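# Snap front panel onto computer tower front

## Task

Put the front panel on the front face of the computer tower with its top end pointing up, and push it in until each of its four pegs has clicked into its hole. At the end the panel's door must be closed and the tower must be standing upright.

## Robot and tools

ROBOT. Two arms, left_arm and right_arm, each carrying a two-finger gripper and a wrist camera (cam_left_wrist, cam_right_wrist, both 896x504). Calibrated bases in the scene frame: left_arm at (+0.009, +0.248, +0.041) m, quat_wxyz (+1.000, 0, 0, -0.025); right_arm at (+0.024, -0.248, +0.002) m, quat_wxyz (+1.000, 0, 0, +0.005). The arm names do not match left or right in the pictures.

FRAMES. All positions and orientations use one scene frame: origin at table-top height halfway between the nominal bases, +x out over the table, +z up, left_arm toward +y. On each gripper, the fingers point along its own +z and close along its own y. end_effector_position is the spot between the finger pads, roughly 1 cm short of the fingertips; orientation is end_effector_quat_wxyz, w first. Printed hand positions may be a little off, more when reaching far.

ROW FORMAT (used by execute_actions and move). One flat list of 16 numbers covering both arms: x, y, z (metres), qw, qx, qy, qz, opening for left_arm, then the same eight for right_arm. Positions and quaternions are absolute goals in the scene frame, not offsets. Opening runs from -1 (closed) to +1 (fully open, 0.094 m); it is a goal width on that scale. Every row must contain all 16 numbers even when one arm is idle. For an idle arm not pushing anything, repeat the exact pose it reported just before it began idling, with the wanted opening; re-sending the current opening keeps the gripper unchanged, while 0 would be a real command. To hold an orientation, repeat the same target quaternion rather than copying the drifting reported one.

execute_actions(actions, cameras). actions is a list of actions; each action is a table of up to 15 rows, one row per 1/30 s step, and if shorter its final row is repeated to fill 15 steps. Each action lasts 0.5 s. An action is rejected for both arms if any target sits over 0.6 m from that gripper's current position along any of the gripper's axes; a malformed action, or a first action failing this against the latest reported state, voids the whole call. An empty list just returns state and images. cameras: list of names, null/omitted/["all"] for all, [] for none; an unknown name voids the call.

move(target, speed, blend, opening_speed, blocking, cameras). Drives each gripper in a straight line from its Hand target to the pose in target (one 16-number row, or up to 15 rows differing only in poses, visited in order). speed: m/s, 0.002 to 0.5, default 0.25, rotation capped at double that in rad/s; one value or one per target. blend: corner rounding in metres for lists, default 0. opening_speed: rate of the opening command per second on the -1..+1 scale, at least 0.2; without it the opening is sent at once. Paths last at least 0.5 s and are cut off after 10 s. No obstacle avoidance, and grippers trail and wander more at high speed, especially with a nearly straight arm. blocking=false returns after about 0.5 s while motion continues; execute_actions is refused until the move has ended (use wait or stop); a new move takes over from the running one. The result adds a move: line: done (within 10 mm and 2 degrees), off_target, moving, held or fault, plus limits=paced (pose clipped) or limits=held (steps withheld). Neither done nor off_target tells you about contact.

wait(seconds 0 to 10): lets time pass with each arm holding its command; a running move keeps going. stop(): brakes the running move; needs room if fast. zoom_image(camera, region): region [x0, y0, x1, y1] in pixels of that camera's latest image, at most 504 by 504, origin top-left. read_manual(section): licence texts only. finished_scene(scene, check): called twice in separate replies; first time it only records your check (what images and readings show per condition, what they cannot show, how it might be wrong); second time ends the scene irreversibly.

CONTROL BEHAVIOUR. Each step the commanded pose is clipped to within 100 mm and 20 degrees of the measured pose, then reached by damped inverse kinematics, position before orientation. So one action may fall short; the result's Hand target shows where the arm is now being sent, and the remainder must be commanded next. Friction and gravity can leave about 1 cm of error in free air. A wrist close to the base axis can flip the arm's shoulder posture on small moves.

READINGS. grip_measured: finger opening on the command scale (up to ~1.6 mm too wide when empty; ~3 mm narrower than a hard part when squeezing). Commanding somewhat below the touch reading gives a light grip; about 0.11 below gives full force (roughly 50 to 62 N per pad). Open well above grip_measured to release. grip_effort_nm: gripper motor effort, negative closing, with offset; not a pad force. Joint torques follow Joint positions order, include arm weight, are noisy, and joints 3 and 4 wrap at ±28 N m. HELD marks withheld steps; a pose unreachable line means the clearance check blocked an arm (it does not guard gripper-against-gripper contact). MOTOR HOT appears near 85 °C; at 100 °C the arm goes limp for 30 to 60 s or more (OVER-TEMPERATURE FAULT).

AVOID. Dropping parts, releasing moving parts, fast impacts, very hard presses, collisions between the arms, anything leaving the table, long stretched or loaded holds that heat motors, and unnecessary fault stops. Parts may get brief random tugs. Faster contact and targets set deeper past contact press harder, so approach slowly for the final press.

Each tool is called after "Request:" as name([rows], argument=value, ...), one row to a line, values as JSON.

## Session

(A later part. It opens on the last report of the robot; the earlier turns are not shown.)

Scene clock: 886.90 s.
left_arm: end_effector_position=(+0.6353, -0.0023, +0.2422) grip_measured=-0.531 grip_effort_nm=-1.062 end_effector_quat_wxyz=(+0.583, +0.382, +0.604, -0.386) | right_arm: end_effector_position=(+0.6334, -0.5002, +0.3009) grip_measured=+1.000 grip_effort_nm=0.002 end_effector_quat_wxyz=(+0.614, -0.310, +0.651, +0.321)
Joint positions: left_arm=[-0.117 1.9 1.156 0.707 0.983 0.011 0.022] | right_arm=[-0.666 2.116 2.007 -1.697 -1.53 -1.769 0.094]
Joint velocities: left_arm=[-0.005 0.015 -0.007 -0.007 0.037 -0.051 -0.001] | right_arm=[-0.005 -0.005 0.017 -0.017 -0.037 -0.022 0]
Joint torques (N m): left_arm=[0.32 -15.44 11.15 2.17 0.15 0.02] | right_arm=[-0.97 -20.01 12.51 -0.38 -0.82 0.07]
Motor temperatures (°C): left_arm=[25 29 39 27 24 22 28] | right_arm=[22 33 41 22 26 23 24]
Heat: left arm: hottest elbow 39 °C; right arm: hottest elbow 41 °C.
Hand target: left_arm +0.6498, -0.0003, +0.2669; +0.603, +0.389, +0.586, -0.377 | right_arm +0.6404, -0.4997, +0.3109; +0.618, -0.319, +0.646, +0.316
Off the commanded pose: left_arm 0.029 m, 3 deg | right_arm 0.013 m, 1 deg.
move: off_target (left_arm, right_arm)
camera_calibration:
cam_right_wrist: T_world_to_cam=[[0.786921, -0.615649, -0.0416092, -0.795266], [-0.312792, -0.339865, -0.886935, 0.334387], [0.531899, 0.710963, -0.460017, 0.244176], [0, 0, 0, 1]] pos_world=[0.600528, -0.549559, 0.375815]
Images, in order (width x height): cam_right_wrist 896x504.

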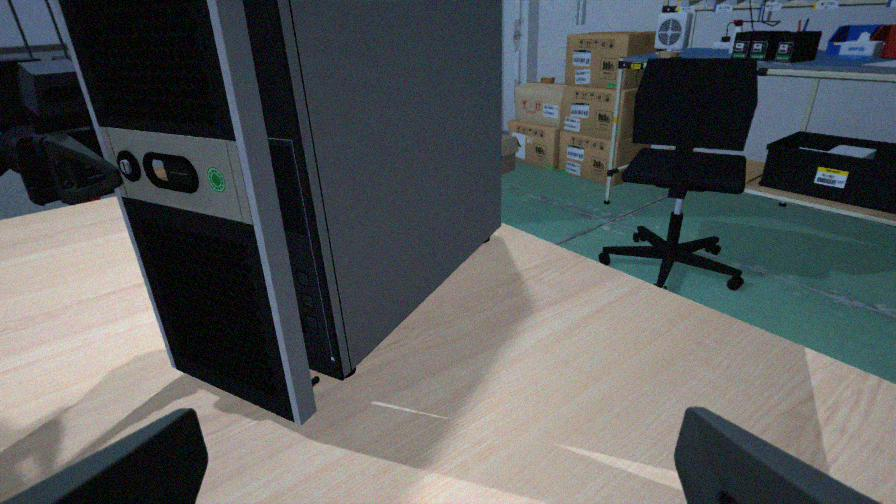

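Request:
move(target=[0.666,0.0095,0.266,0.602,0.389,0.585,-0.377,-0.8,0.6404,-0.4997,0.3109,0.618,-0.319,0.646,0.316,1], speed=0.05, cameras=["cam_right_wrist"])

Request:
zoom_image(camera="cam_right_wrist", region=[140, 250, 400, 430])

Request:
zoom_image(camera="cam_right_wrist", region=[180, 0, 380, 180])

Scene clock: 899.73 s.
left_arm: end_effector_position=(+0.6434, +0.0071, +0.2388) grip_measured=-0.531 grip_effort_nm=-1.067 end_effector_quat_wxyz=(+0.581, +0.385, +0.603, -0.388) | right_arm: end_effector_position=(+0.6334, -0.5002, +0.3009) grip_measured=+1.000 grip_effort_nm=-0.002 end_effector_quat_wxyz=(+0.614, -0.310, +0.651, +0.321)
Joint positions: left_arm=[-0.097 1.92 1.179 0.698 1.01 0.016 0.022] | right_arm=[-0.666 2.116 2.007 -1.697 -1.53 -1.768 0.094]
Joint velocities: left_arm=[-0.005 0.015 0.012 0.012 -0.037 0.022 -0.002] | right_arm=[-0.015 0.005 -0.002 0.017 -0.022 -0.007 0]
Joint torques (N m): left_arm=[0.91 -15.15 12.4 2.02 -0.05 -0.03] | right_arm=[-0.73 -20.13 12.15 -0.16 -0.78 0.08]
Motor temperatures (°C): left_arm=[25 29 39 27 24 21 28] | right_arm=[22 34 42 22 26 23 24]
Heat: left arm: hottest elbow 39 °C; right arm: hottest elbow 42 °C.
Hand target: left_arm +0.6635, +0.0104, +0.2661; +0.603, +0.389, +0.586, -0.378 | right_arm +0.6398, -0.4995, +0.3108; +0.618, -0.319, +0.646, +0.316
Off the commanded pose: left_arm 0.035 m, 3 deg | right_arm 0.012 m, 1 deg.
move: off_target (left_arm, right_arm)
camera_calibration:
cam_right_wrist: T_world_to_cam=[[0.786877, -0.615654, -0.0423708, -0.795011], [-0.313342, -0.339449, -0.8869, 0.334934], [0.53164, 0.711157, -0.460015, 0.244437], [0, 0, 0, 1]] pos_world=[0.600572, -0.549592, 0.375812]
Images, in order (width x height): cam_right_wrist 896x504.

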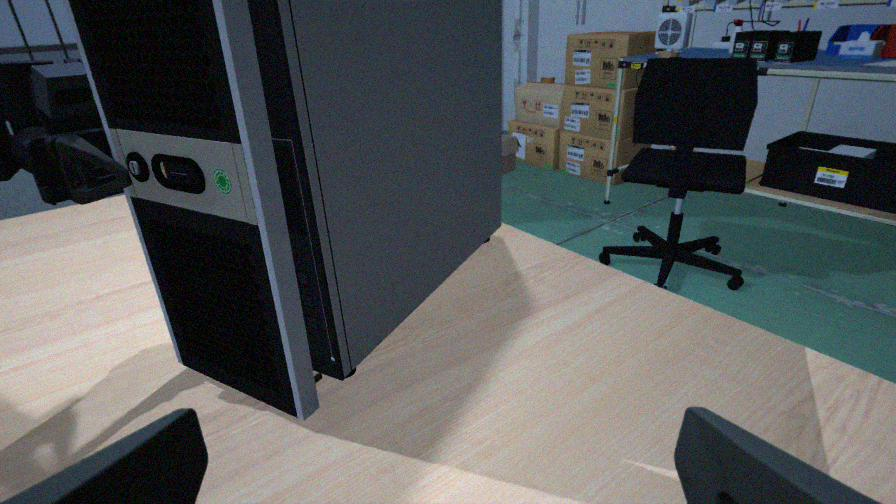

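Scaled by 1.938 from the camera's 896x504 image, which has a finer 1280x720 frame.

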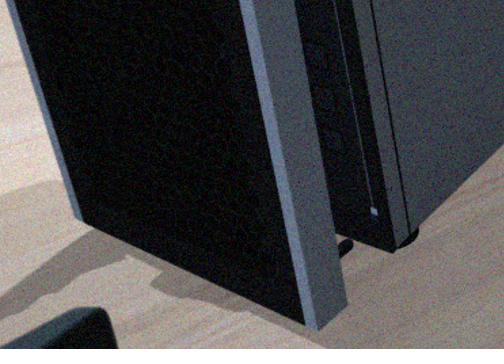

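Scaled by 2.520 from the camera's 896x504 image, which has a finer 1280x720 frame.

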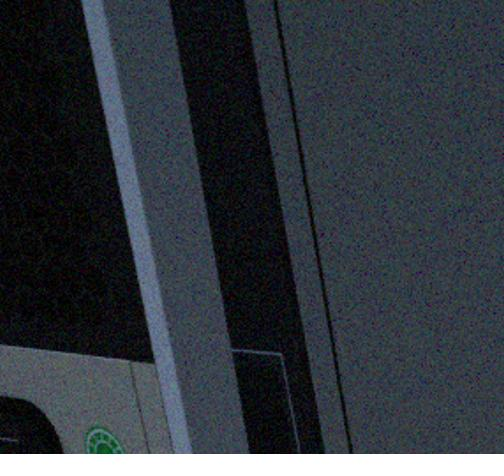

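Request:
move(target=[0.669,0.0105,0.272,0.606,0.395,0.581,-0.371,-0.8,0.6398,-0.4995,0.3108,0.618,-0.319,0.646,0.316,1], speed=0.05, cameras=["cam_right_wrist"])

Request:
zoom_image(camera="cam_right_wrist", region=[140, 250, 400, 430])

Request:
zoom_image(camera="cam_right_wrist", region=[180, 0, 380, 180])

Scene clock: 920.30 s.
left_arm: end_effector_position=(+0.6495, +0.0092, +0.2441) grip_measured=-0.531 grip_effort_nm=-1.067 end_effector_quat_wxyz=(+0.585, +0.388, +0.601, -0.383) | right_arm: end_effector_position=(+0.6334, -0.5002, +0.3009) grip_measured=+1.000 grip_effort_nm=0.002 end_effector_quat_wxyz=(+0.614, -0.310, +0.651, +0.321)
Joint positions: left_arm=[-0.092 1.921 1.199 0.679 1.011 0.031 0.022] | right_arm=[-0.666 2.116 2.007 -1.697 -1.53 -1.768 0.094]
Joint velocities: left_arm=[-0.005 -0.015 -0.002 0.012 -0.007 -0.007 0] | right_arm=[-0.005 -0.005 0.007 -0.012 0.022 -0.051 0]
Joint torques (N m): left_arm=[0.91 -15.44 12.22 2.06 0 0.01] | right_arm=[-0.5 -20.31 12.04 -0.36 -0.81 0.05]
Motor temperatures (°C): left_arm=[25 31 41 27 24 21 28] | right_arm=[22 35 42 22 26 23 24]
Heat: left arm: hottest elbow 41 °C; right arm: hottest elbow 42 °C.
Hand target: left_arm +0.6673, +0.0115, +0.2718; +0.607, +0.395, +0.582, -0.371 | right_arm +0.6393, -0.4993, +0.3107; +0.618, -0.319, +0.646, +0.315
Off the commanded pose: left_arm 0.034 m, 4 deg | right_arm 0.012 m, 1 deg.
move: off_target (left_arm, right_arm)
camera_calibration:
cam_right_wrist: T_world_to_cam=[[0.786877, -0.615654, -0.0423708, -0.795011], [-0.313342, -0.339449, -0.8869, 0.334934], [0.53164, 0.711157, -0.460015, 0.244437], [0, 0, 0, 1]] pos_world=[0.600572, -0.549592, 0.375812]
Images, in order (width x height): cam_right_wrist 896x504.

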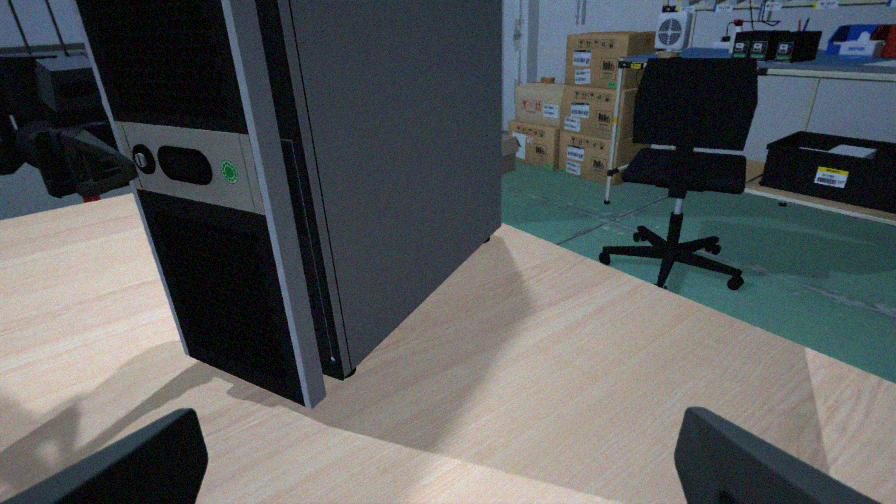

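Scaled by 1.938 from the camera's 896x504 image, which has a finer 1280x720 frame.

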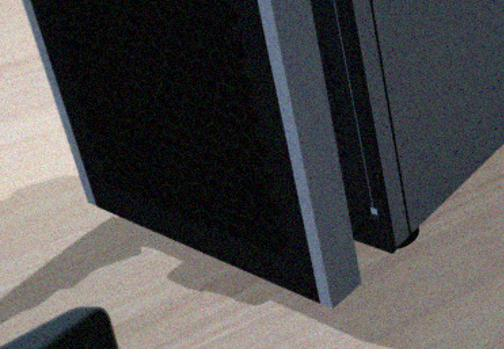

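Scaled by 2.520 from the camera's 896x504 image, which has a finer 1280x720 frame.

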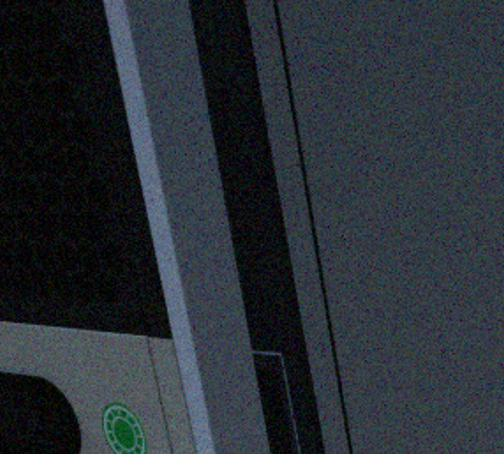

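Request:
move(target=[0.672,0.012,0.2685,0.6075,0.397,0.5794,-0.3686,-0.8,0.6393,-0.4993,0.3107,0.618,-0.319,0.646,0.315,1], speed=0.04, cameras=["cam_right_wrist"])

Request:
zoom_image(camera="cam_right_wrist", region=[140, 250, 400, 430])

Request:
zoom_image(camera="cam_right_wrist", region=[180, 0, 380, 180])

Scene clock: 931.33 s.
left_arm: end_effector_position=(+0.6523, +0.0101, +0.2440) grip_measured=-0.531 grip_effort_nm=-1.067 end_effector_quat_wxyz=(+0.586, +0.388, +0.600, -0.382) | right_arm: end_effector_position=(+0.6334, -0.5002, +0.3009) grip_measured=+1.000 grip_effort_nm=0.002 end_effector_quat_wxyz=(+0.614, -0.310, +0.651, +0.321)
Joint positions: left_arm=[-0.09 1.927 1.207 0.679 1.011 0.031 0.022] | right_arm=[-0.666 2.116 2.007 -1.697 -1.53 -1.768 0.094]
Joint velocities: left_arm=[-0.015 -0.005 0.002 -0.017 0.037 0.037 -0.001] | right_arm=[0.015 -0.005 0.007 0.012 -0.007 -0.022 0]
Joint torques (N m): left_arm=[0.85 -15.15 12.11 2.06 0.1 0.07] | right_arm=[-0.73 -20.48 11.77 -0.23 -0.8 0.08]
Motor temperatures (°C): left_arm=[25 31 42 27 24 21 28] | right_arm=[22 36 42 22 26 23 24]
Heat: left arm: hottest elbow 42 °C; right arm: hottest elbow 42 °C.
Hand target: left_arm +0.6701, +0.0128, +0.2684; +0.608, +0.397, +0.580, -0.369 | right_arm +0.6388, -0.4991, +0.3106; +0.618, -0.319, +0.646, +0.315
Off the commanded pose: left_arm 0.031 m, 4 deg | right_arm 0.012 m, 1 deg.
move: off_target (left_arm, right_arm)
camera_calibration:
cam_right_wrist: T_world_to_cam=[[0.786877, -0.615654, -0.0423708, -0.795011], [-0.313342, -0.339449, -0.8869, 0.334934], [0.53164, 0.711157, -0.460015, 0.244437], [0, 0, 0, 1]] pos_world=[0.600572, -0.549592, 0.375812]
Images, in order (width x height): cam_right_wrist 896x504.

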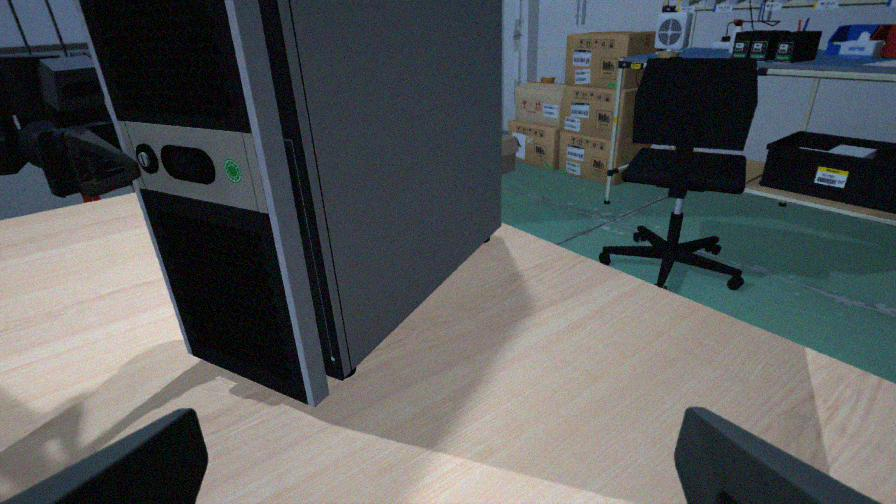

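Scaled by 1.938 from the camera's 896x504 image, which has a finer 1280x720 frame.

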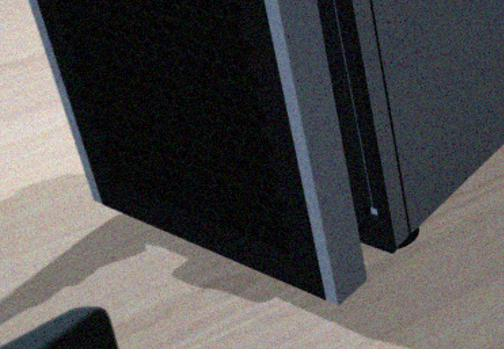

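Scaled by 2.520 from the camera's 896x504 image, which has a finer 1280x720 frame.

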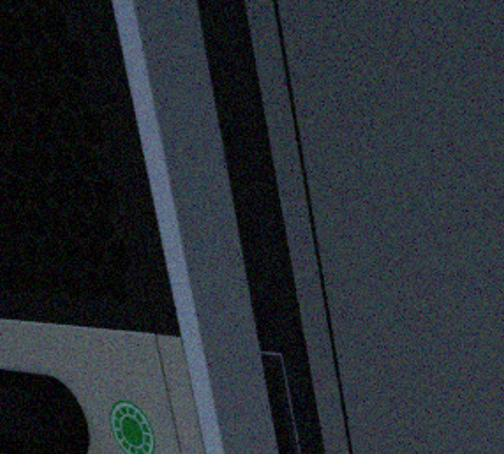

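Request:
move(target=[0.672,0.012,0.2635,0.6075,0.397,0.5794,-0.3686,-0.8,0.6388,-0.4991,0.3106,0.618,-0.319,0.646,0.315,1], speed=0.03, cameras=["cam_right_wrist"])

Request:
zoom_image(camera="cam_right_wrist", region=[140, 250, 400, 430])

Scene clock: 938.30 s.
left_arm: end_effector_position=(+0.6534, +0.0102, +0.2435) grip_measured=-0.531 grip_effort_nm=-1.072 end_effector_quat_wxyz=(+0.586, +0.388, +0.600, -0.381) | right_arm: end_effector_position=(+0.6334, -0.5002, +0.3009) grip_measured=+1.000 grip_effort_nm=0.002 end_effector_quat_wxyz=(+0.614, -0.310, +0.651, +0.321)
Joint positions: left_arm=[-0.09 1.93 1.21 0.679 1.012 0.032 0.022] | right_arm=[-0.666 2.116 2.007 -1.697 -1.53 -1.768 0.094]
Joint velocities: left_arm=[0.005 0.005 0.002 0.012 0.066 0.007 0] | right_arm=[-0.005 -0.015 -0.017 -0.007 -0.007 -0.037 0]
Joint torques (N m): left_arm=[0.79 -14.21 11.81 2.54 0.09 0.09] | right_arm=[-1.08 -20.84 11.41 -0.2 -0.76 0.05]
Motor temperatures (°C): left_arm=[25 31 42 27 24 21 28] | right_arm=[22 36 42 22 26 23 24]
Heat: left arm: hottest elbow 42 °C; right arm: hottest elbow 42 °C.
Hand target: left_arm +0.6706, +0.0129, +0.2633; +0.608, +0.397, +0.580, -0.369 | right_arm +0.6384, -0.4990, +0.3105; +0.618, -0.319, +0.646, +0.315
Off the commanded pose: left_arm 0.027 m, 4 deg | right_arm 0.011 m, 1 deg.
move: off_target (left_arm, right_arm)
camera_calibration:
cam_right_wrist: T_world_to_cam=[[0.786877, -0.615654, -0.0423708, -0.795011], [-0.313342, -0.339449, -0.8869, 0.334934], [0.53164, 0.711157, -0.460015, 0.244437], [0, 0, 0, 1]] pos_world=[0.600572, -0.549592, 0.375812]
Images, in order (width x height): cam_right_wrist 896x504.

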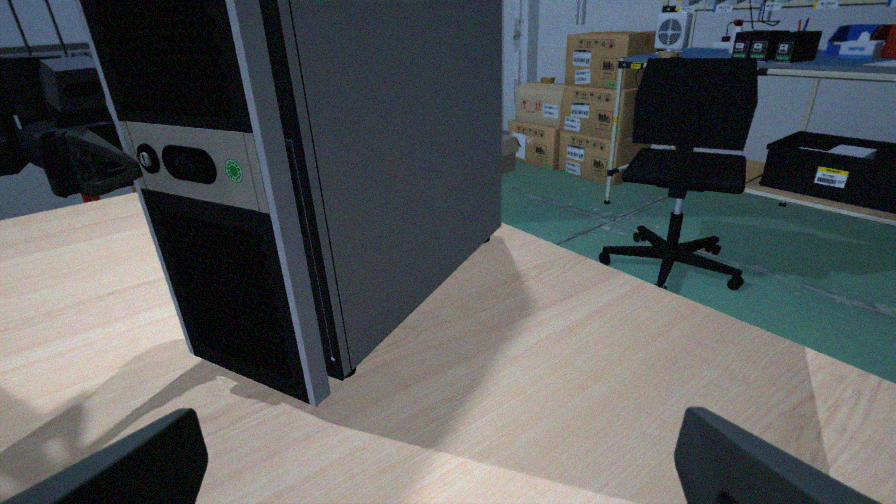

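Scaled by 1.938 from the camera's 896x504 image, which has a finer 1280x720 frame.

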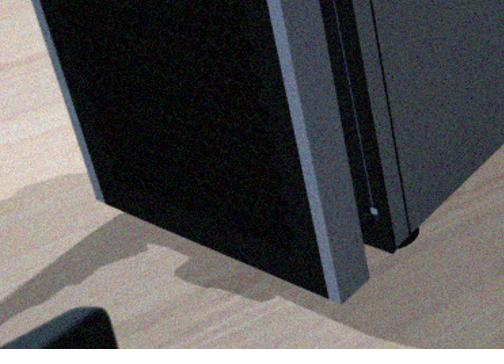

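Still stuck by friction; I'll command lower again.

Request:
move(target=[0.671,0.012,0.258,0.6075,0.397,0.5794,-0.3686,-0.8,0.6384,-0.499,0.3105,0.618,-0.319,0.646,0.315,1], speed=0.03, cameras=["cam_right_wrist"])

Request:
zoom_image(camera="cam_right_wrist", region=[140, 250, 400, 430])

Scene clock: 944.23 s.
left_arm: end_effector_position=(+0.6538, +0.0104, +0.2433) grip_measured=-0.531 grip_effort_nm=-1.067 end_effector_quat_wxyz=(+0.588, +0.389, +0.598, -0.380) | right_arm: end_effector_position=(+0.6334, -0.5002, +0.3009) grip_measured=+1.000 grip_effort_nm=0.002 end_effector_quat_wxyz=(+0.614, -0.310, +0.651, +0.321)
Joint positions: left_arm=[-0.09 1.932 1.21 0.686 1.012 0.033 0.022] | right_arm=[-0.666 2.116 2.007 -1.697 -1.53 -1.768 0.094]
Joint velocities: left_arm=[0.005 -0.005 -0.007 -0.007 -0.007 -0.022 0.001] | right_arm=[0.005 -0.015 -0.007 0.002 -0.066 0.022 0]
Joint torques (N m): left_arm=[0.21 -14.1 11.25 2.86 0.06 0.1] | right_arm=[-1.14 -20.48 11.4 -0.21 -0.8 0.01]
Motor temperatures (°C): left_arm=[25 31 42 27 24 21 28] | right_arm=[22 36 42 22 26 23 24]
Heat: left arm: hottest elbow 42 °C; right arm: hottest elbow 42 °C.
Hand target: left_arm +0.6698, +0.0127, +0.2581; +0.608, +0.397, +0.580, -0.368 | right_arm +0.6380, -0.4989, +0.3104; +0.618, -0.319, +0.646, +0.315
Off the commanded pose: left_arm 0.023 m, 4 deg | right_arm 0.011 m, 1 deg.
move: off_target (left_arm, right_arm)
camera_calibration:
cam_right_wrist: T_world_to_cam=[[0.786877, -0.615654, -0.0423708, -0.795011], [-0.313342, -0.339449, -0.8869, 0.334934], [0.53164, 0.711157, -0.460015, 0.244437], [0, 0, 0, 1]] pos_world=[0.600572, -0.549592, 0.375812]
Images, in order (width x height): cam_right_wrist 896x504.

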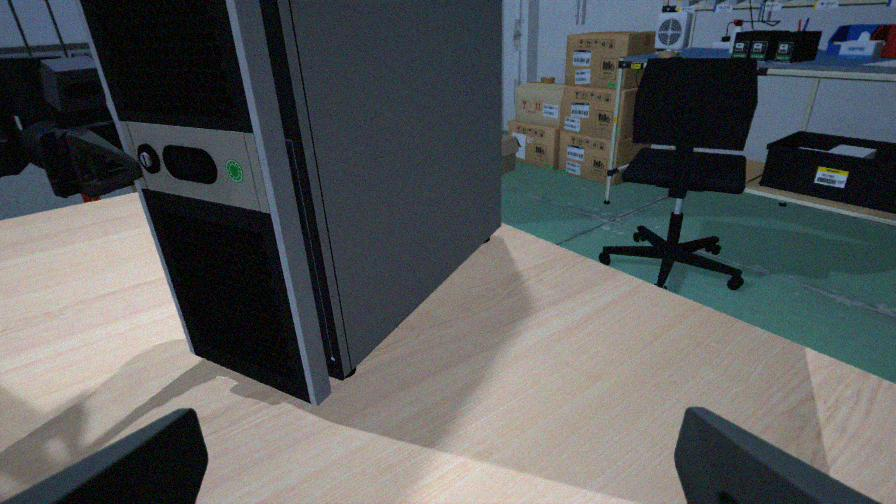

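Scaled by 1.938 from the camera's 896x504 image, which has a finer 1280x720 frame.

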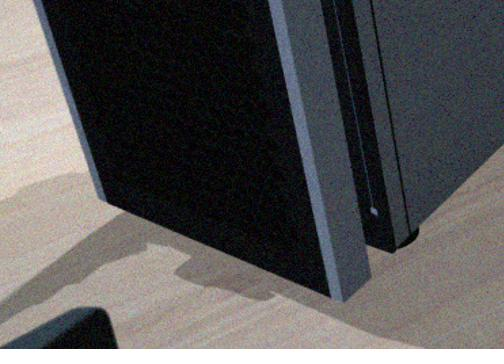

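Request:
move(target=[0.670,0.0118,0.252,0.6075,0.397,0.5794,-0.3686,-0.8,0.638,-0.4989,0.3104,0.618,-0.319,0.646,0.315,1], speed=0.02, cameras=["cam_right_wrist"])

Request:
zoom_image(camera="cam_right_wrist", region=[140, 250, 400, 430])

Scene clock: 954.93 s.
left_arm: end_effector_position=(+0.6541, +0.0103, +0.2428) grip_measured=-0.531 grip_effort_nm=-1.062 end_effector_quat_wxyz=(+0.591, +0.391, +0.595, -0.379) | right_arm: end_effector_position=(+0.6334, -0.5002, +0.3009) grip_measured=+1.000 grip_effort_nm=0.002 end_effector_quat_wxyz=(+0.614, -0.310, +0.651, +0.321)
Joint positions: left_arm=[-0.09 1.936 1.21 0.699 1.012 0.033 0.022] | right_arm=[-0.666 2.116 2.007 -1.697 -1.53 -1.768 0.094]
Joint velocities: left_arm=[0.005 0.015 0.002 -0.017 -0.007 -0.007 0] | right_arm=[-0.015 -0.015 0.012 -0.007 -0.022 0.022 0]
Joint torques (N m): left_arm=[0.91 -13.98 10.82 2.82 0.04 0.08] | right_arm=[-0.56 -20.19 11.03 -0.28 -0.8 0.04]
Motor temperatures (°C): left_arm=[25 30 42 27 24 21 28] | right_arm=[22 37 42 22 26 23 24]
Heat: left arm: hottest elbow 42 °C; right arm: hottest elbow 42 °C.
Hand target: left_arm +0.6691, +0.0123, +0.2517; +0.608, +0.397, +0.580, -0.369 | right_arm +0.6377, -0.4988, +0.3103; +0.618, -0.319, +0.646, +0.315
Off the commanded pose: left_arm 0.018 m, 3 deg | right_arm 0.011 m, 1 deg.
move: off_target (left_arm, right_arm)
camera_calibration:
cam_right_wrist: T_world_to_cam=[[0.786877, -0.615654, -0.0423708, -0.795011], [-0.313342, -0.339449, -0.8869, 0.334934], [0.53164, 0.711157, -0.460015, 0.244437], [0, 0, 0, 1]] pos_world=[0.600572, -0.549592, 0.375812]
Images, in order (width x height): cam_right_wrist 896x504.

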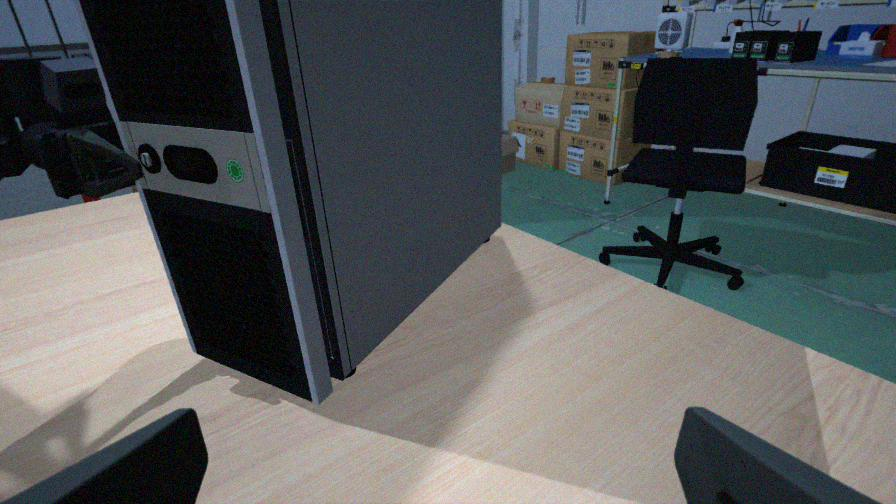

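Scaled by 1.938 from the camera's 896x504 image, which has a finer 1280x720 frame.

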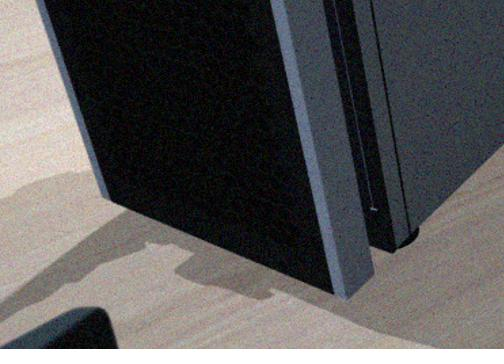

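Request:
zoom_image(camera="cam_right_wrist", region=[180, 0, 380, 180])

Request:
zoom_image(camera="cam_right_wrist", region=[290, 320, 370, 410])

Scaled by 2.520 from the camera's 896x504 image, which has a finer 1280x720 frame.

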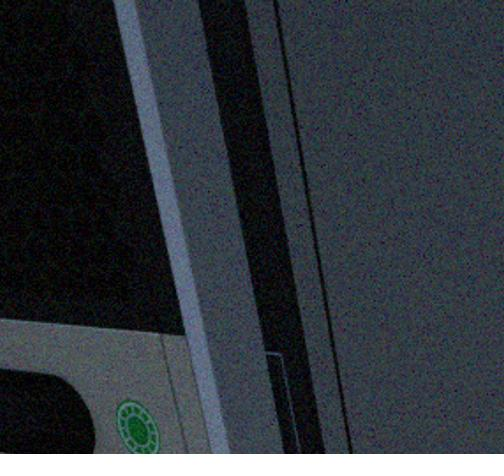

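Scaled by 5.600 from the camera's 896x504 image, which has a finer 1280x720 frame.

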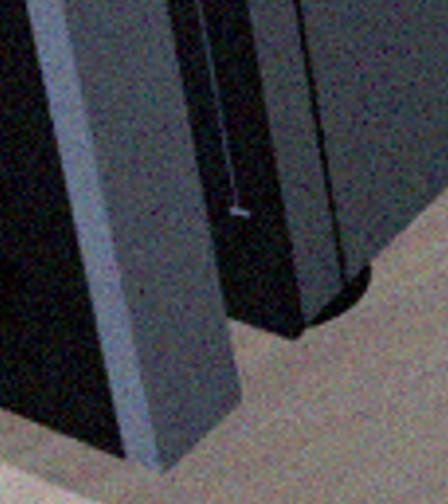

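Request:
move(target=[0.681,0.0168,0.253,0.606,0.3955,0.581,-0.3705,-0.8,0.6377,-0.4988,0.3103,0.618,-0.319,0.646,0.315,1], speed=0.03)

Request:
zoom_image(camera="cam_right_wrist", region=[290, 320, 370, 410])

Request:
zoom_image(camera="cam_right_wrist", region=[180, 0, 380, 180])

Scene clock: 969.60 s.
left_arm: end_effector_position=(+0.6581, +0.0126, +0.2429) grip_measured=-0.531 grip_effort_nm=-1.067 end_effector_quat_wxyz=(+0.590, +0.395, +0.591, -0.382) | right_arm: end_effector_position=(+0.6334, -0.5002, +0.3009) grip_measured=+1.000 grip_effort_nm=0.002 end_effector_quat_wxyz=(+0.614, -0.310, +0.651, +0.321)
Joint positions: left_arm=[-0.083 1.949 1.229 0.699 1.032 0.033 0.022] | right_arm=[-0.666 2.116 2.007 -1.697 -1.53 -1.768 0.094]
Joint velocities: left_arm=[0.005 -0.024 0.002 -0.007 -0.022 0.022 0] | right_arm=[-0.005 -0.005 0.002 0.012 -0.066 -0.051 0]
Joint torques (N m): left_arm=[0.62 -14.15 11.99 2.17 -0.36 -0.01] | right_arm=[-0.79 -20.84 11 -0.34 -0.8 0.02]
Motor temperatures (°C): left_arm=[25 31 41 27 24 21 28] | right_arm=[22 37 42 22 26 23 24]
Heat: left arm: hottest elbow 41 °C; right arm: hottest elbow 42 °C.
Hand target: left_arm +0.6792, +0.0176, +0.2529; +0.606, +0.396, +0.581, -0.371 | right_arm +0.6374, -0.4987, +0.3102; +0.618, -0.319, +0.646, +0.315
Off the commanded pose: left_arm 0.025 m, 2 deg | right_arm 0.010 m, 1 deg.
move: off_target (left_arm)
camera_calibration:
cam_left_wrist: T_world_to_cam=[[-0.917361, -0.39716, -0.0266789, 0.61632], [-0.149923, 0.406825, -0.901119, 0.352085], [0.368742, -0.822652, -0.43275, -0.0395293], [0, 0, 0, 1]] pos_world=[0.63275, 0.0690217, 0.316607]
cam_right_wrist: T_world_to_cam=[[0.786877, -0.615654, -0.0423708, -0.795011], [-0.313342, -0.339449, -0.8869, 0.334934], [0.53164, 0.711157, -0.460015, 0.244437], [0, 0, 0, 1]] pos_world=[0.600572, -0.549592, 0.375812]

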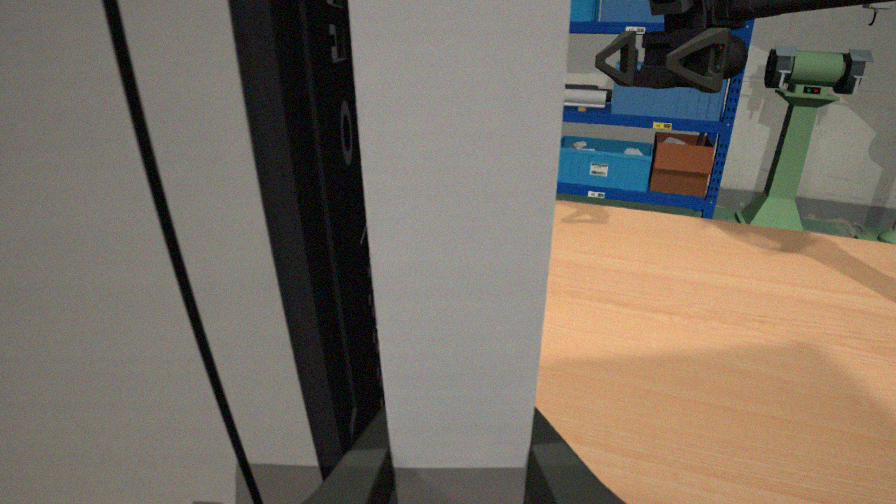

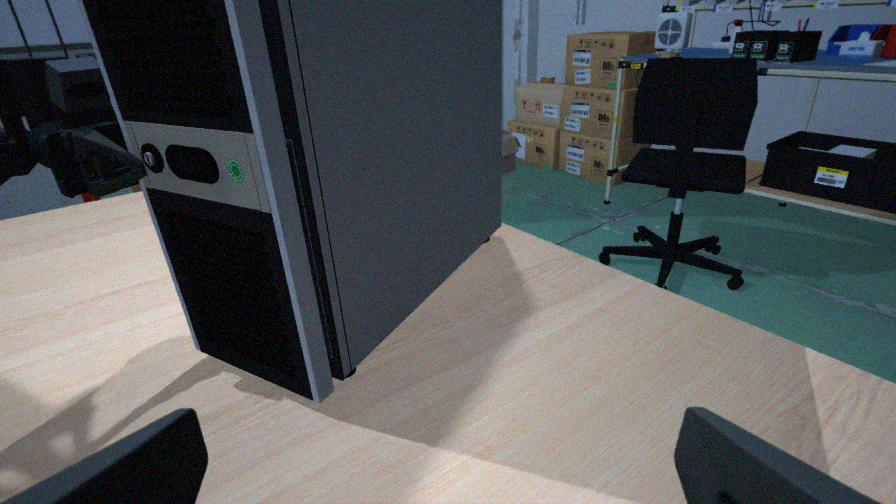

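Scaled by 5.600 from the camera's 896x504 image, which has a finer 1280x720 frame.

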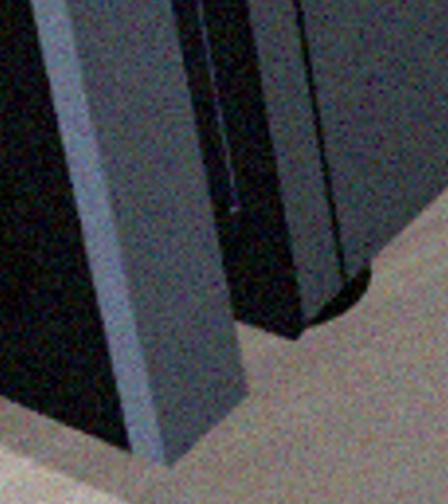

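Scaled by 2.520 from the camera's 896x504 image, which has a finer 1280x720 frame.

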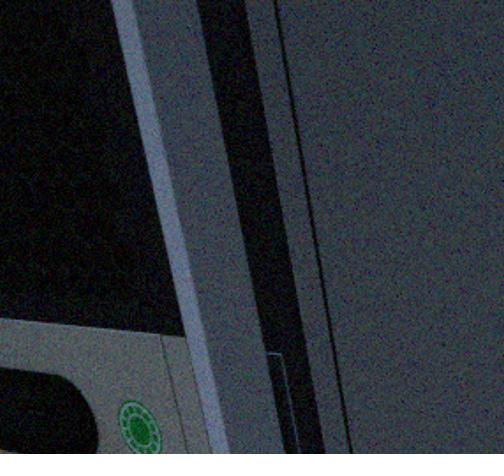

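Request:
move(target=[0.674,0.014,0.253,0.606,0.3955,0.581,-0.3705,-0.8,0.70,-0.37,0.14,0.618,-0.319,0.646,0.315,1], speed=0.12, cameras=["cam_right_wrist"])

Request:
zoom_image(camera="cam_right_wrist", region=[150, 240, 400, 400])

Scene clock: 982.17 s.
left_arm: end_effector_position=(+0.6581, +0.0126, +0.2427) grip_measured=-0.531 grip_effort_nm=-1.062 end_effector_quat_wxyz=(+0.590, +0.395, +0.591, -0.382) | right_arm: end_effector_position=(+0.6947, -0.3734, +0.1391) grip_measured=+1.000 grip_effort_nm=0.002 end_effector_quat_wxyz=(+0.585, -0.376, +0.607, +0.385)
Joint positions: left_arm=[-0.083 1.949 1.229 0.699 1.032 0.033 0.022] | right_arm=[-0.449 2.314 1.909 -1.406 -1.551 -1.785 0.094]
Joint velocities: left_arm=[0.005 -0.015 0.002 0.007 0.066 0.022 0.001] | right_arm=[-0.005 -0.005 0.002 -0.002 0.007 -0.007 0]
Joint torques (N m): left_arm=[0.21 -15.09 10.58 2.45 -0.64 0.02] | right_arm=[-1.03 -21.48 9.24 -0.09 -0.79 -0.04]
Motor temperatures (°C): left_arm=[25 31 41 27 24 21 28] | right_arm=[22 37 41 22 26 23 24]
Heat: left arm: hottest elbow 41 °C; right arm: hottest elbow 41 °C.
Hand target: left_arm +0.6731, +0.0145, +0.2527; +0.606, +0.396, +0.582, -0.371 | right_arm +0.6990, -0.3709, +0.1406; +0.587, -0.381, +0.602, +0.383
Off the commanded pose: left_arm 0.019 m, 3 deg | right_arm 0.006 m, 12 deg.
joint sent to its limit (right arm) — joint 5 (wrist yaw), lower limit. The joint targets are off in orientation, not in position.
move: off_target (left_arm, right_arm)
camera_calibration:
cam_right_wrist: T_world_to_cam=[[0.89941, -0.43591, -0.0323099, -0.784482], [-0.218859, -0.385119, -0.89654, 0.172313], [0.378367, 0.813428, -0.441783, 0.189369], [0, 0, 0, 1]] pos_world=[0.671633, -0.42964, 0.212799]
Images, in order (width x height): cam_right_wrist 896x504.

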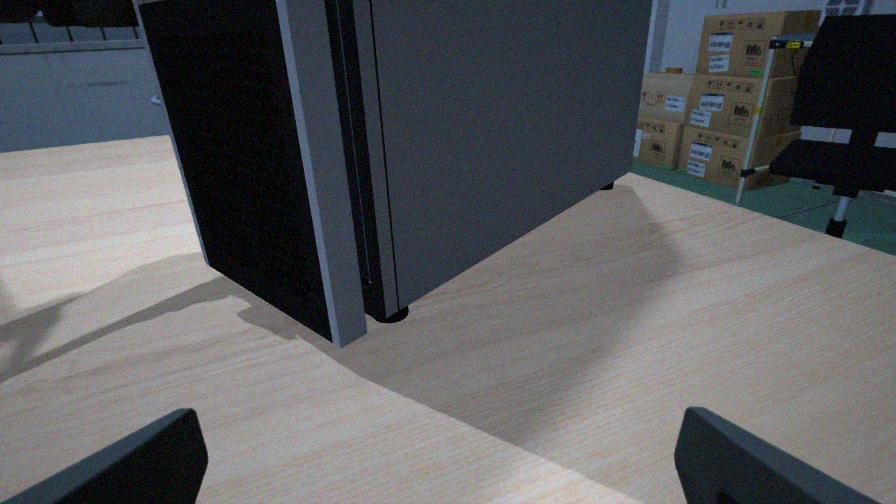

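Scaled by 2.016 from the camera's 896x504 image, which has a finer 1280x720 frame.

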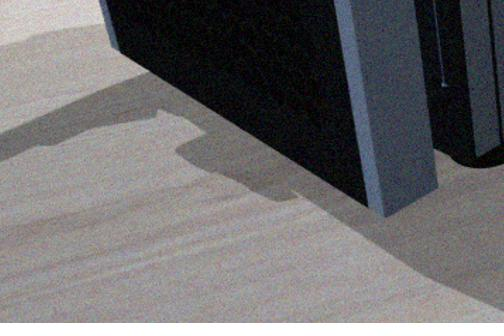

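Request:
zoom_image(camera="cam_right_wrist", region=[320, 270, 420, 355])

Scaled by 5.040 from the camera's 896x504 image, which has a finer 1280x720 frame.

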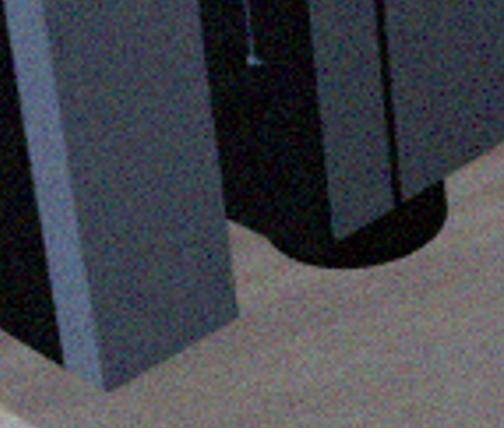

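Request:
move(target=[0.674,0.014,0.253,0.606,0.3955,0.581,-0.3705,-0.8,0.72,-0.36,0.06,0.587,-0.381,0.602,0.383,1], speed=0.1, cameras=["cam_right_wrist"])

Request:
zoom_image(camera="cam_right_wrist", region=[250, 180, 400, 310])

Scene clock: 1014.10 s.
left_arm: end_effector_position=(+0.6581, +0.0126, +0.2427) grip_measured=-0.531 grip_effort_nm=-1.067 end_effector_quat_wxyz=(+0.590, +0.395, +0.591, -0.382) | right_arm: end_effector_position=(+0.7087, -0.3642, +0.0593) grip_measured=+1.000 grip_effort_nm=0.002 end_effector_quat_wxyz=(+0.580, -0.382, +0.603, +0.392)
Joint positions: left_arm=[-0.083 1.949 1.229 0.699 1.032 0.033 0.022] | right_arm=[-0.428 2.454 1.948 -1.302 -1.551 -1.779 0.094]
Joint velocities: left_arm=[-0.005 -0.015 -0.007 -0.007 0.007 0.007 0] | right_arm=[-0.005 -0.005 0.012 -0.022 0.007 -0.051 0]
Joint torques (N m): left_arm=[0.26 -14.8 10.55 2.44 -0.67 0] | right_arm=[-0.44 -21.07 11.6 -0.1 -0.8 0.07]
Motor temperatures (°C): left_arm=[25 31 39 27 25 21 28] | right_arm=[22 37 41 22 26 23 24]
Heat: left arm: hottest elbow 39 °C; right arm: hottest elbow 41 °C.
Hand target: left_arm +0.6731, +0.0145, +0.2529; +0.606, +0.396, +0.582, -0.371 | right_arm +0.7191, -0.3604, +0.0602; +0.582, -0.389, +0.598, +0.391
Off the commanded pose: left_arm 0.019 m, 3 deg | right_arm 0.012 m, 1 deg.
joint sent to its limit (right arm) — joint 5 (wrist yaw), lower limit. The joint targets still meet the commanded pose.
move: off_target (left_arm, right_arm)
camera_calibration:
cam_right_wrist: T_world_to_cam=[[0.908378, -0.416652, -0.0353583, -0.794852], [-0.213133, -0.388597, -0.896419, 0.102143], [0.359754, 0.821823, -0.441796, 0.157555], [0, 0, 0, 1]] pos_world=[0.687115, -0.420966, 0.133065]
Images, in order (width x height): cam_right_wrist 896x504.

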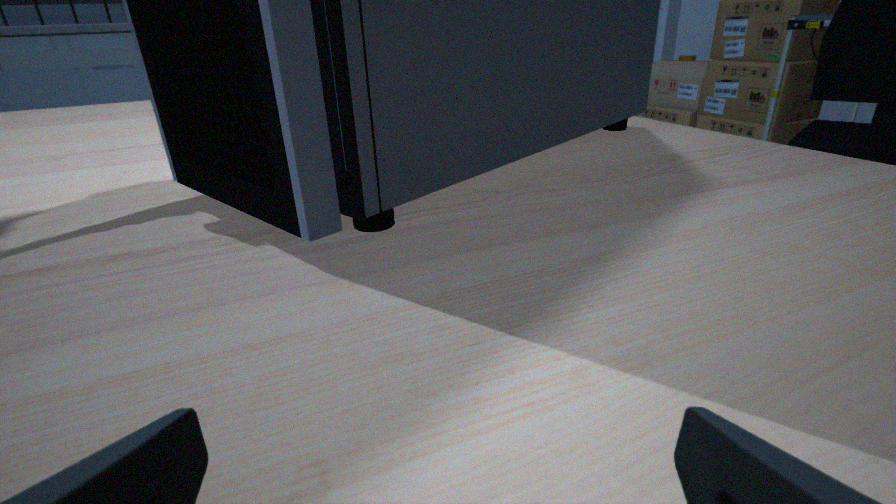

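Scaled by 3.360 from the camera's 896x504 image, which has a finer 1280x720 frame.

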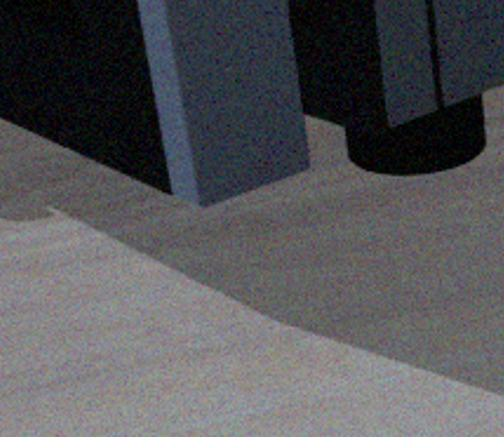

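Request:
move(target=[0.665,0.009,0.271,0.6075,0.393,0.5825,-0.368,-0.8,0.72,-0.36,0.06,0.587,-0.381,0.602,0.383,1], speed=0.03, cameras=["cam_right_wrist"])

Request:
zoom_image(camera="cam_right_wrist", region=[250, 160, 450, 310])

Scene clock: 1056.00 s.
left_arm: end_effector_position=(+0.6587, +0.0125, +0.2434) grip_measured=-0.532 grip_effort_nm=-1.057 end_effector_quat_wxyz=(+0.591, +0.392, +0.594, -0.380) | right_arm: end_effector_position=(+0.7093, -0.3644, +0.0589) grip_measured=+1.000 grip_effort_nm=0.002 end_effector_quat_wxyz=(+0.580, -0.382, +0.603, +0.391)
Joint positions: left_arm=[-0.084 1.945 1.227 0.693 1.021 0.034 0.022] | right_arm=[-0.428 2.455 1.948 -1.294 -1.551 -1.773 0.094]
Joint velocities: left_arm=[-0.005 -0.024 -0.002 -0.007 0.022 0.037 -0.001] | right_arm=[0.005 -0.015 -0.007 -0.012 -0.066 0.022 0]
Joint torques (N m): left_arm=[-0.15 -18.37 9.31 1.87 -1.06 -0.05] | right_arm=[-0.73 -20.78 11.1 -0.2 -0.82 0.06]
Motor temperatures (°C): left_arm=[25 31 39 27 25 21 28] | right_arm=[22 36 43 22 26 23 24]
Heat: left arm: hottest elbow 39 °C; right arm: hottest elbow 43 °C.
Hand target: left_arm +0.6646, +0.0095, +0.2711; +0.608, +0.393, +0.583, -0.368 | right_arm +0.7192, -0.3601, +0.0603; +0.582, -0.389, +0.597, +0.391
Off the commanded pose: left_arm 0.029 m, 3 deg | right_arm 0.012 m, 1 deg.
joint sent to its limit (right arm) — joint 5 (wrist yaw), lower limit. The joint targets still meet the commanded pose.
move: off_target (left_arm, right_arm)
camera_calibration:
cam_right_wrist: T_world_to_cam=[[0.908376, -0.416782, -0.0338318, -0.795577], [-0.211938, -0.38915, -0.896462, 0.100764], [0.360464, 0.821495, -0.441827, 0.156762], [0, 0, 0, 1]] pos_world=[0.687532, -0.421149, 0.132677]
Images, in order (width x height): cam_right_wrist 896x504.

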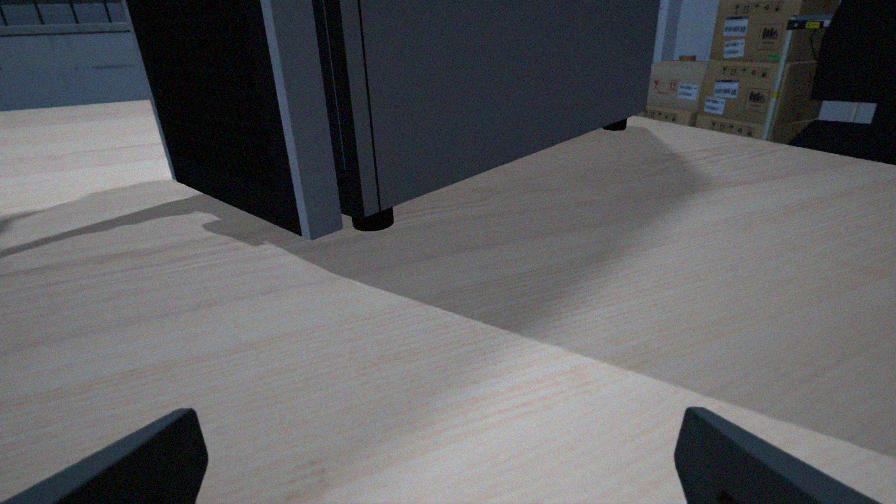

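Scaled by 2.520 from the camera's 896x504 image, which has a finer 1280x720 frame.

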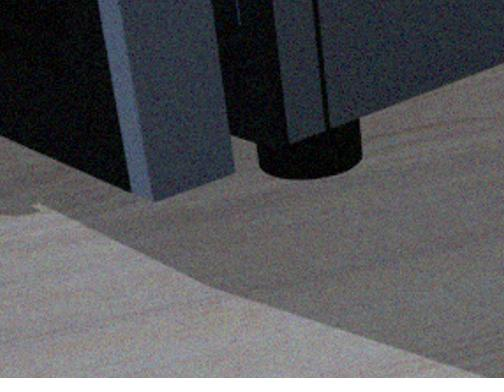

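Request:
move(target=[0.659,0.0065,0.279,0.6085,0.393,0.5835,-0.3665,-0.8,0.72,-0.36,0.06,0.587,-0.381,0.602,0.383,1], speed=0.03, cameras=["cam_right_wrist"])

Request:
zoom_image(camera="cam_right_wrist", region=[250, 160, 450, 310])

Scene clock: 1062.00 s.
left_arm: end_effector_position=(+0.6579, +0.0105, +0.2439) grip_measured=-0.532 grip_effort_nm=-1.067 end_effector_quat_wxyz=(+0.590, +0.386, +0.601, -0.376) | right_arm: end_effector_position=(+0.7095, -0.3645, +0.0586) grip_measured=+1.000 grip_effort_nm=-0.002 end_effector_quat_wxyz=(+0.580, -0.382, +0.603, +0.392)
Joint positions: left_arm=[-0.09 1.935 1.219 0.677 0.998 0.035 0.022] | right_arm=[-0.428 2.455 1.948 -1.29 -1.551 -1.769 0.094]
Joint velocities: left_arm=[-0.015 -0.005 -0.002 0.012 -0.022 -0.022 0.001] | right_arm=[-0.005 -0.015 0.007 -0.002 -0.095 -0.051 0]
Joint torques (N m): left_arm=[-0.09 -19.19 8.79 1.83 -0.44 0] | right_arm=[-0.5 -20.95 11.14 -0.13 -0.84 0.1]
Motor temperatures (°C): left_arm=[25 32 39 27 25 21 28] | right_arm=[22 37 43 22 26 23 24]
Heat: left arm: hottest elbow 39 °C; right arm: hottest elbow 43 °C.
Hand target: left_arm +0.6587, +0.0066, +0.2786; +0.609, +0.393, +0.584, -0.367 | right_arm +0.7192, -0.3601, +0.0601; +0.582, -0.389, +0.597, +0.391
Off the commanded pose: left_arm 0.035 m, 3 deg | right_arm 0.011 m, 1 deg.
joint sent to its limit (right arm) — joint 5 (wrist yaw), lower limit. The joint targets still meet the commanded pose.
move: off_target (left_arm, right_arm)
camera_calibration:
cam_right_wrist: T_world_to_cam=[[0.90833, -0.416852, -0.034212, -0.795846], [-0.212289, -0.38901, -0.89644, 0.100784], [0.360374, 0.821526, -0.441843, 0.156695], [0, 0, 0, 1]] pos_world=[0.687818, -0.421274, 0.132354]
Images, in order (width x height): cam_right_wrist 896x504.

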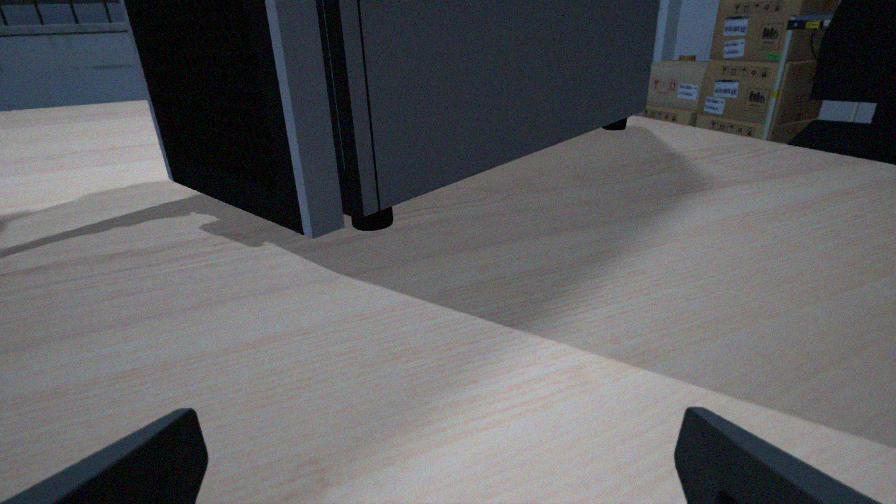

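Scaled by 2.520 from the camera's 896x504 image, which has a finer 1280x720 frame.

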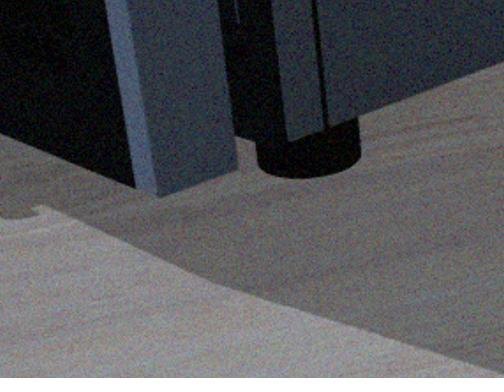

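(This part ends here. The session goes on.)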